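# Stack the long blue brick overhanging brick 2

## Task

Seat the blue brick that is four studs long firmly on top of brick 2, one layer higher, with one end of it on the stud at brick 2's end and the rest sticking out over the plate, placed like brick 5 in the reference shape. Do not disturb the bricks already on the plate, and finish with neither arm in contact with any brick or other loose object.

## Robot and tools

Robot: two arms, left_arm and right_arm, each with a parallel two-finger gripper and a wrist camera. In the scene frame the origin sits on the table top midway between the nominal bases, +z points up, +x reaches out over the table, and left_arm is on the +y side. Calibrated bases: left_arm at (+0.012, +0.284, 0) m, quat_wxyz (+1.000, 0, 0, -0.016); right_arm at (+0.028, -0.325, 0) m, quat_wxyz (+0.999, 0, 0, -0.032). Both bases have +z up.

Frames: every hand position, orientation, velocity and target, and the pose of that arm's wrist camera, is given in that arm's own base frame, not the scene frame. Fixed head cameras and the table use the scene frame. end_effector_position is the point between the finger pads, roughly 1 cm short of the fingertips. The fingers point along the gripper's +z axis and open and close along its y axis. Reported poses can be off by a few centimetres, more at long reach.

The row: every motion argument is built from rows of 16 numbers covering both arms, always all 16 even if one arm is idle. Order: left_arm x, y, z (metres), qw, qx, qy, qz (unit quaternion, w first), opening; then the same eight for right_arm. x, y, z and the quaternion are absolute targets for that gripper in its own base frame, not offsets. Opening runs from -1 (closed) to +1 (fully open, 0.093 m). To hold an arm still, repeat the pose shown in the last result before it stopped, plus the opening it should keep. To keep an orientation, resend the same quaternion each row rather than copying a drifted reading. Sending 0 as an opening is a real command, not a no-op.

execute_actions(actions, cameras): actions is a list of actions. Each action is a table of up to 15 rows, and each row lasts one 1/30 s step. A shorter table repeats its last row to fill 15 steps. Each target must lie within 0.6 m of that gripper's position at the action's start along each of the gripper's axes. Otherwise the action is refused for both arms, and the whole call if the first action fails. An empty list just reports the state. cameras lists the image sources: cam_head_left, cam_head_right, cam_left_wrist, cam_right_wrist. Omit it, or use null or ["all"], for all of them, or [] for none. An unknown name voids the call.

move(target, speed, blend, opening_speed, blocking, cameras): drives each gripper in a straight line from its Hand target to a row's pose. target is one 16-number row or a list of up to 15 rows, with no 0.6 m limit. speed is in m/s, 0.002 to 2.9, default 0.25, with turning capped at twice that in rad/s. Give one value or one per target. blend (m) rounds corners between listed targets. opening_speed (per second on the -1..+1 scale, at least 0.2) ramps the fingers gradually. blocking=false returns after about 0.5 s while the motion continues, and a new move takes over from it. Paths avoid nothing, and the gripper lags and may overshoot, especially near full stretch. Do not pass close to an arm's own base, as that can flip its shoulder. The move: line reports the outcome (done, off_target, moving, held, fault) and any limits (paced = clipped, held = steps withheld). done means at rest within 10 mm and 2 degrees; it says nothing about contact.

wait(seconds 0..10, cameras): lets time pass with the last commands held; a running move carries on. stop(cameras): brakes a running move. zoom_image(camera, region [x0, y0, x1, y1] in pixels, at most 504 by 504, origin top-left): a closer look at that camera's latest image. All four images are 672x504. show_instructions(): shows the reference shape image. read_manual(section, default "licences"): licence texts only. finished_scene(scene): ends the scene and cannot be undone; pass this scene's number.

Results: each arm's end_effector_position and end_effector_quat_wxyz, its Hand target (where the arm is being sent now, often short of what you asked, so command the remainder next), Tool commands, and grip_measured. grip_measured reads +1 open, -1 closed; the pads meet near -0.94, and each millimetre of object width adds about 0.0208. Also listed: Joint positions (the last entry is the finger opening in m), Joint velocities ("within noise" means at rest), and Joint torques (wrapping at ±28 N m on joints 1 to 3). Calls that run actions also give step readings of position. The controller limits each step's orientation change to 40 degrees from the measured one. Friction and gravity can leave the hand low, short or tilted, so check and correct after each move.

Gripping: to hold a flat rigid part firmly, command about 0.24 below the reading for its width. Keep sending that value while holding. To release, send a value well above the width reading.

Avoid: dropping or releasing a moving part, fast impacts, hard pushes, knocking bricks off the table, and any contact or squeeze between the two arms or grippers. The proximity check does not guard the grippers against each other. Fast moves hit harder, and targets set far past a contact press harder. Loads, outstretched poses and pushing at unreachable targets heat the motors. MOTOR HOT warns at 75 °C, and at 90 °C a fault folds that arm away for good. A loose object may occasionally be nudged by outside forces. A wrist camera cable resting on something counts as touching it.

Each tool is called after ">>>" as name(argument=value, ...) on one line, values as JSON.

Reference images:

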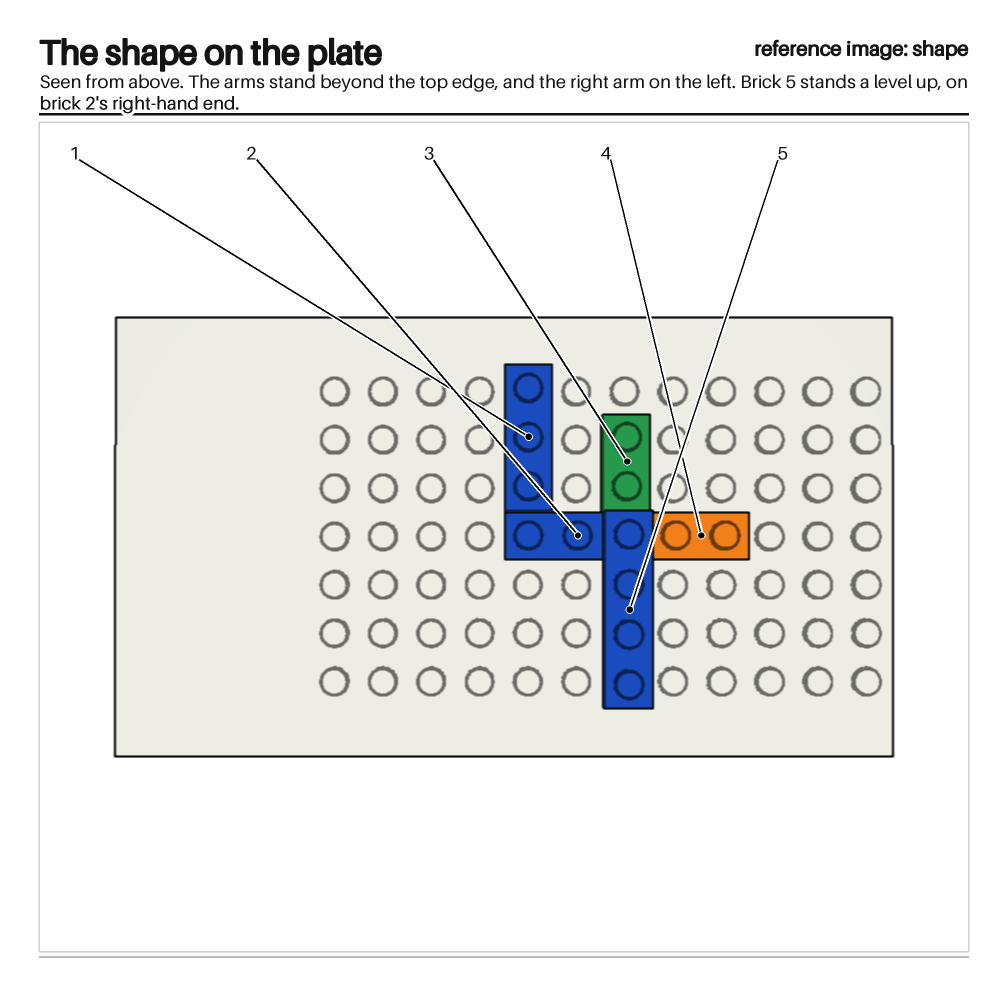

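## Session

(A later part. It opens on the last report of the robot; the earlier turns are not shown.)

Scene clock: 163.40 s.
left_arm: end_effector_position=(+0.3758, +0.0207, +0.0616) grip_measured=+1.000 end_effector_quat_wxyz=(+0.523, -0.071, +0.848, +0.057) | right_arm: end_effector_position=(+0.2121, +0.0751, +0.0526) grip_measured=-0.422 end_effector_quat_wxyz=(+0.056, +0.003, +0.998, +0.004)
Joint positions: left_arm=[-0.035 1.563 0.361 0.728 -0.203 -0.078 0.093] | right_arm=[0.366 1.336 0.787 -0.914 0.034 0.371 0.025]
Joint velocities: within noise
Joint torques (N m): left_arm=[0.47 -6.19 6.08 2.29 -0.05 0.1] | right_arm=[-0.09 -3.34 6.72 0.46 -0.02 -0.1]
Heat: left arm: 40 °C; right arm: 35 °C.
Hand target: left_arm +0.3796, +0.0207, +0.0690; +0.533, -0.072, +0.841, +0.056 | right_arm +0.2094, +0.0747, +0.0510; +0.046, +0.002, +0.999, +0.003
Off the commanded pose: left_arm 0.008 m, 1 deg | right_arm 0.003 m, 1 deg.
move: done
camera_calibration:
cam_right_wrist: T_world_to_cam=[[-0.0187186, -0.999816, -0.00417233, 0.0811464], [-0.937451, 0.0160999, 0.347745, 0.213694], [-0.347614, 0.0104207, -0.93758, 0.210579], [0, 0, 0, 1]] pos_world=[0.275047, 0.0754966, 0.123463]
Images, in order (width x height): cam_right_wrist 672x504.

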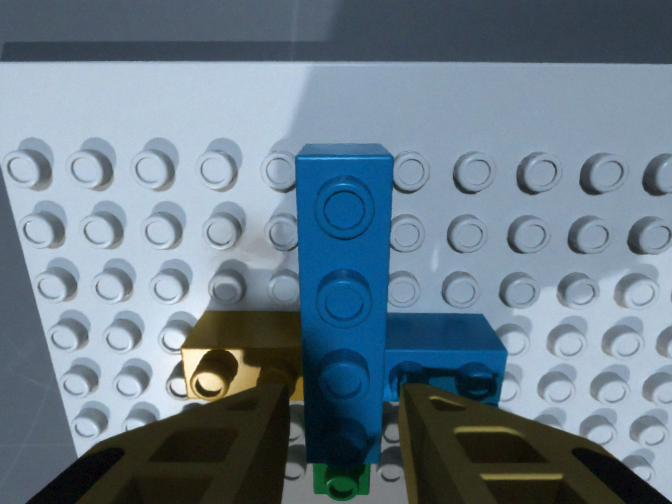

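Rise and verify.

>>> move(target=[[0.3797,0.0206,0.0690,0.533,-0.072,0.841,0.056,1,0.2110,0.0750,0.09,0.0450,0.002,0.9990,0.002,-0.42],[0.3797,0.0206,0.0690,0.533,-0.072,0.841,0.056,1,0.192,0.0750,0.14,0.0450,0.002,0.9990,0.002,-0.42]], speed=0.15, cameras=["cam_right_wrist"])

Scene clock: 171.13 s.
left_arm: end_effector_position=(+0.3758, +0.0207, +0.0616) grip_measured=+1.000 end_effector_quat_wxyz=(+0.523, -0.071, +0.848, +0.057) | right_arm: end_effector_position=(+0.1913, +0.0731, +0.1314) grip_measured=-0.422 end_effector_quat_wxyz=(+0.037, +0.000, +0.999, -0.003)
Joint positions: left_arm=[-0.035 1.563 0.361 0.728 -0.203 -0.078 0.093] | right_arm=[0.393 1.249 1.046 -1.301 0.034 0.391 0.025]
Joint velocities: within noise
Joint torques (N m): left_arm=[0.47 -6.2 6.08 2.29 -0.05 0.1] | right_arm=[0.44 -4.82 8.73 0.36 0.04 0.03]
Heat: left arm: 40 °C; right arm: 36 °C.
Hand target: left_arm +0.3796, +0.0207, +0.0690; +0.533, -0.072, +0.841, +0.056 | right_arm +0.1920, +0.0749, +0.1398; +0.045, +0.002, +0.999, +0.002
Off the commanded pose: left_arm 0.008 m, 1 deg | right_arm 0.009 m, 1 deg.
move: done
camera_calibration:
cam_right_wrist: T_world_to_cam=[[-0.0116256, -0.999885, 0.00972096, 0.0759967], [-0.923574, 0.0144633, 0.383148, 0.159755], [-0.383245, -0.00452369, -0.923636, 0.283303], [0, 0, 0, 1]] pos_world=[0.257004, 0.0749589, 0.19972]
Images, in order (width x height): cam_right_wrist 672x504.

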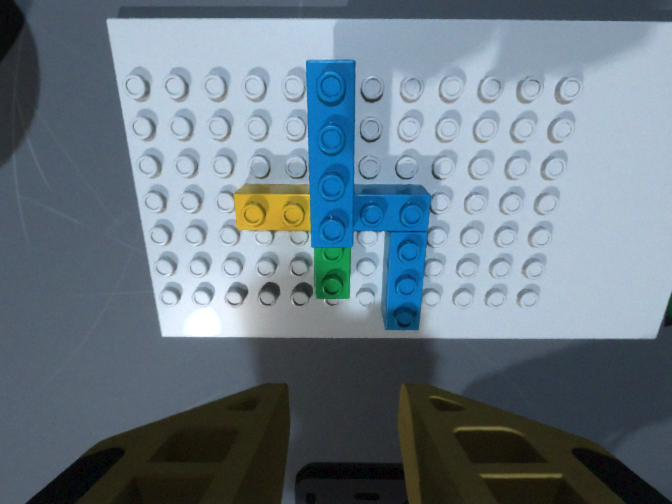

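>>> finished_scene(scene=2)

The scene is finished: the task was done.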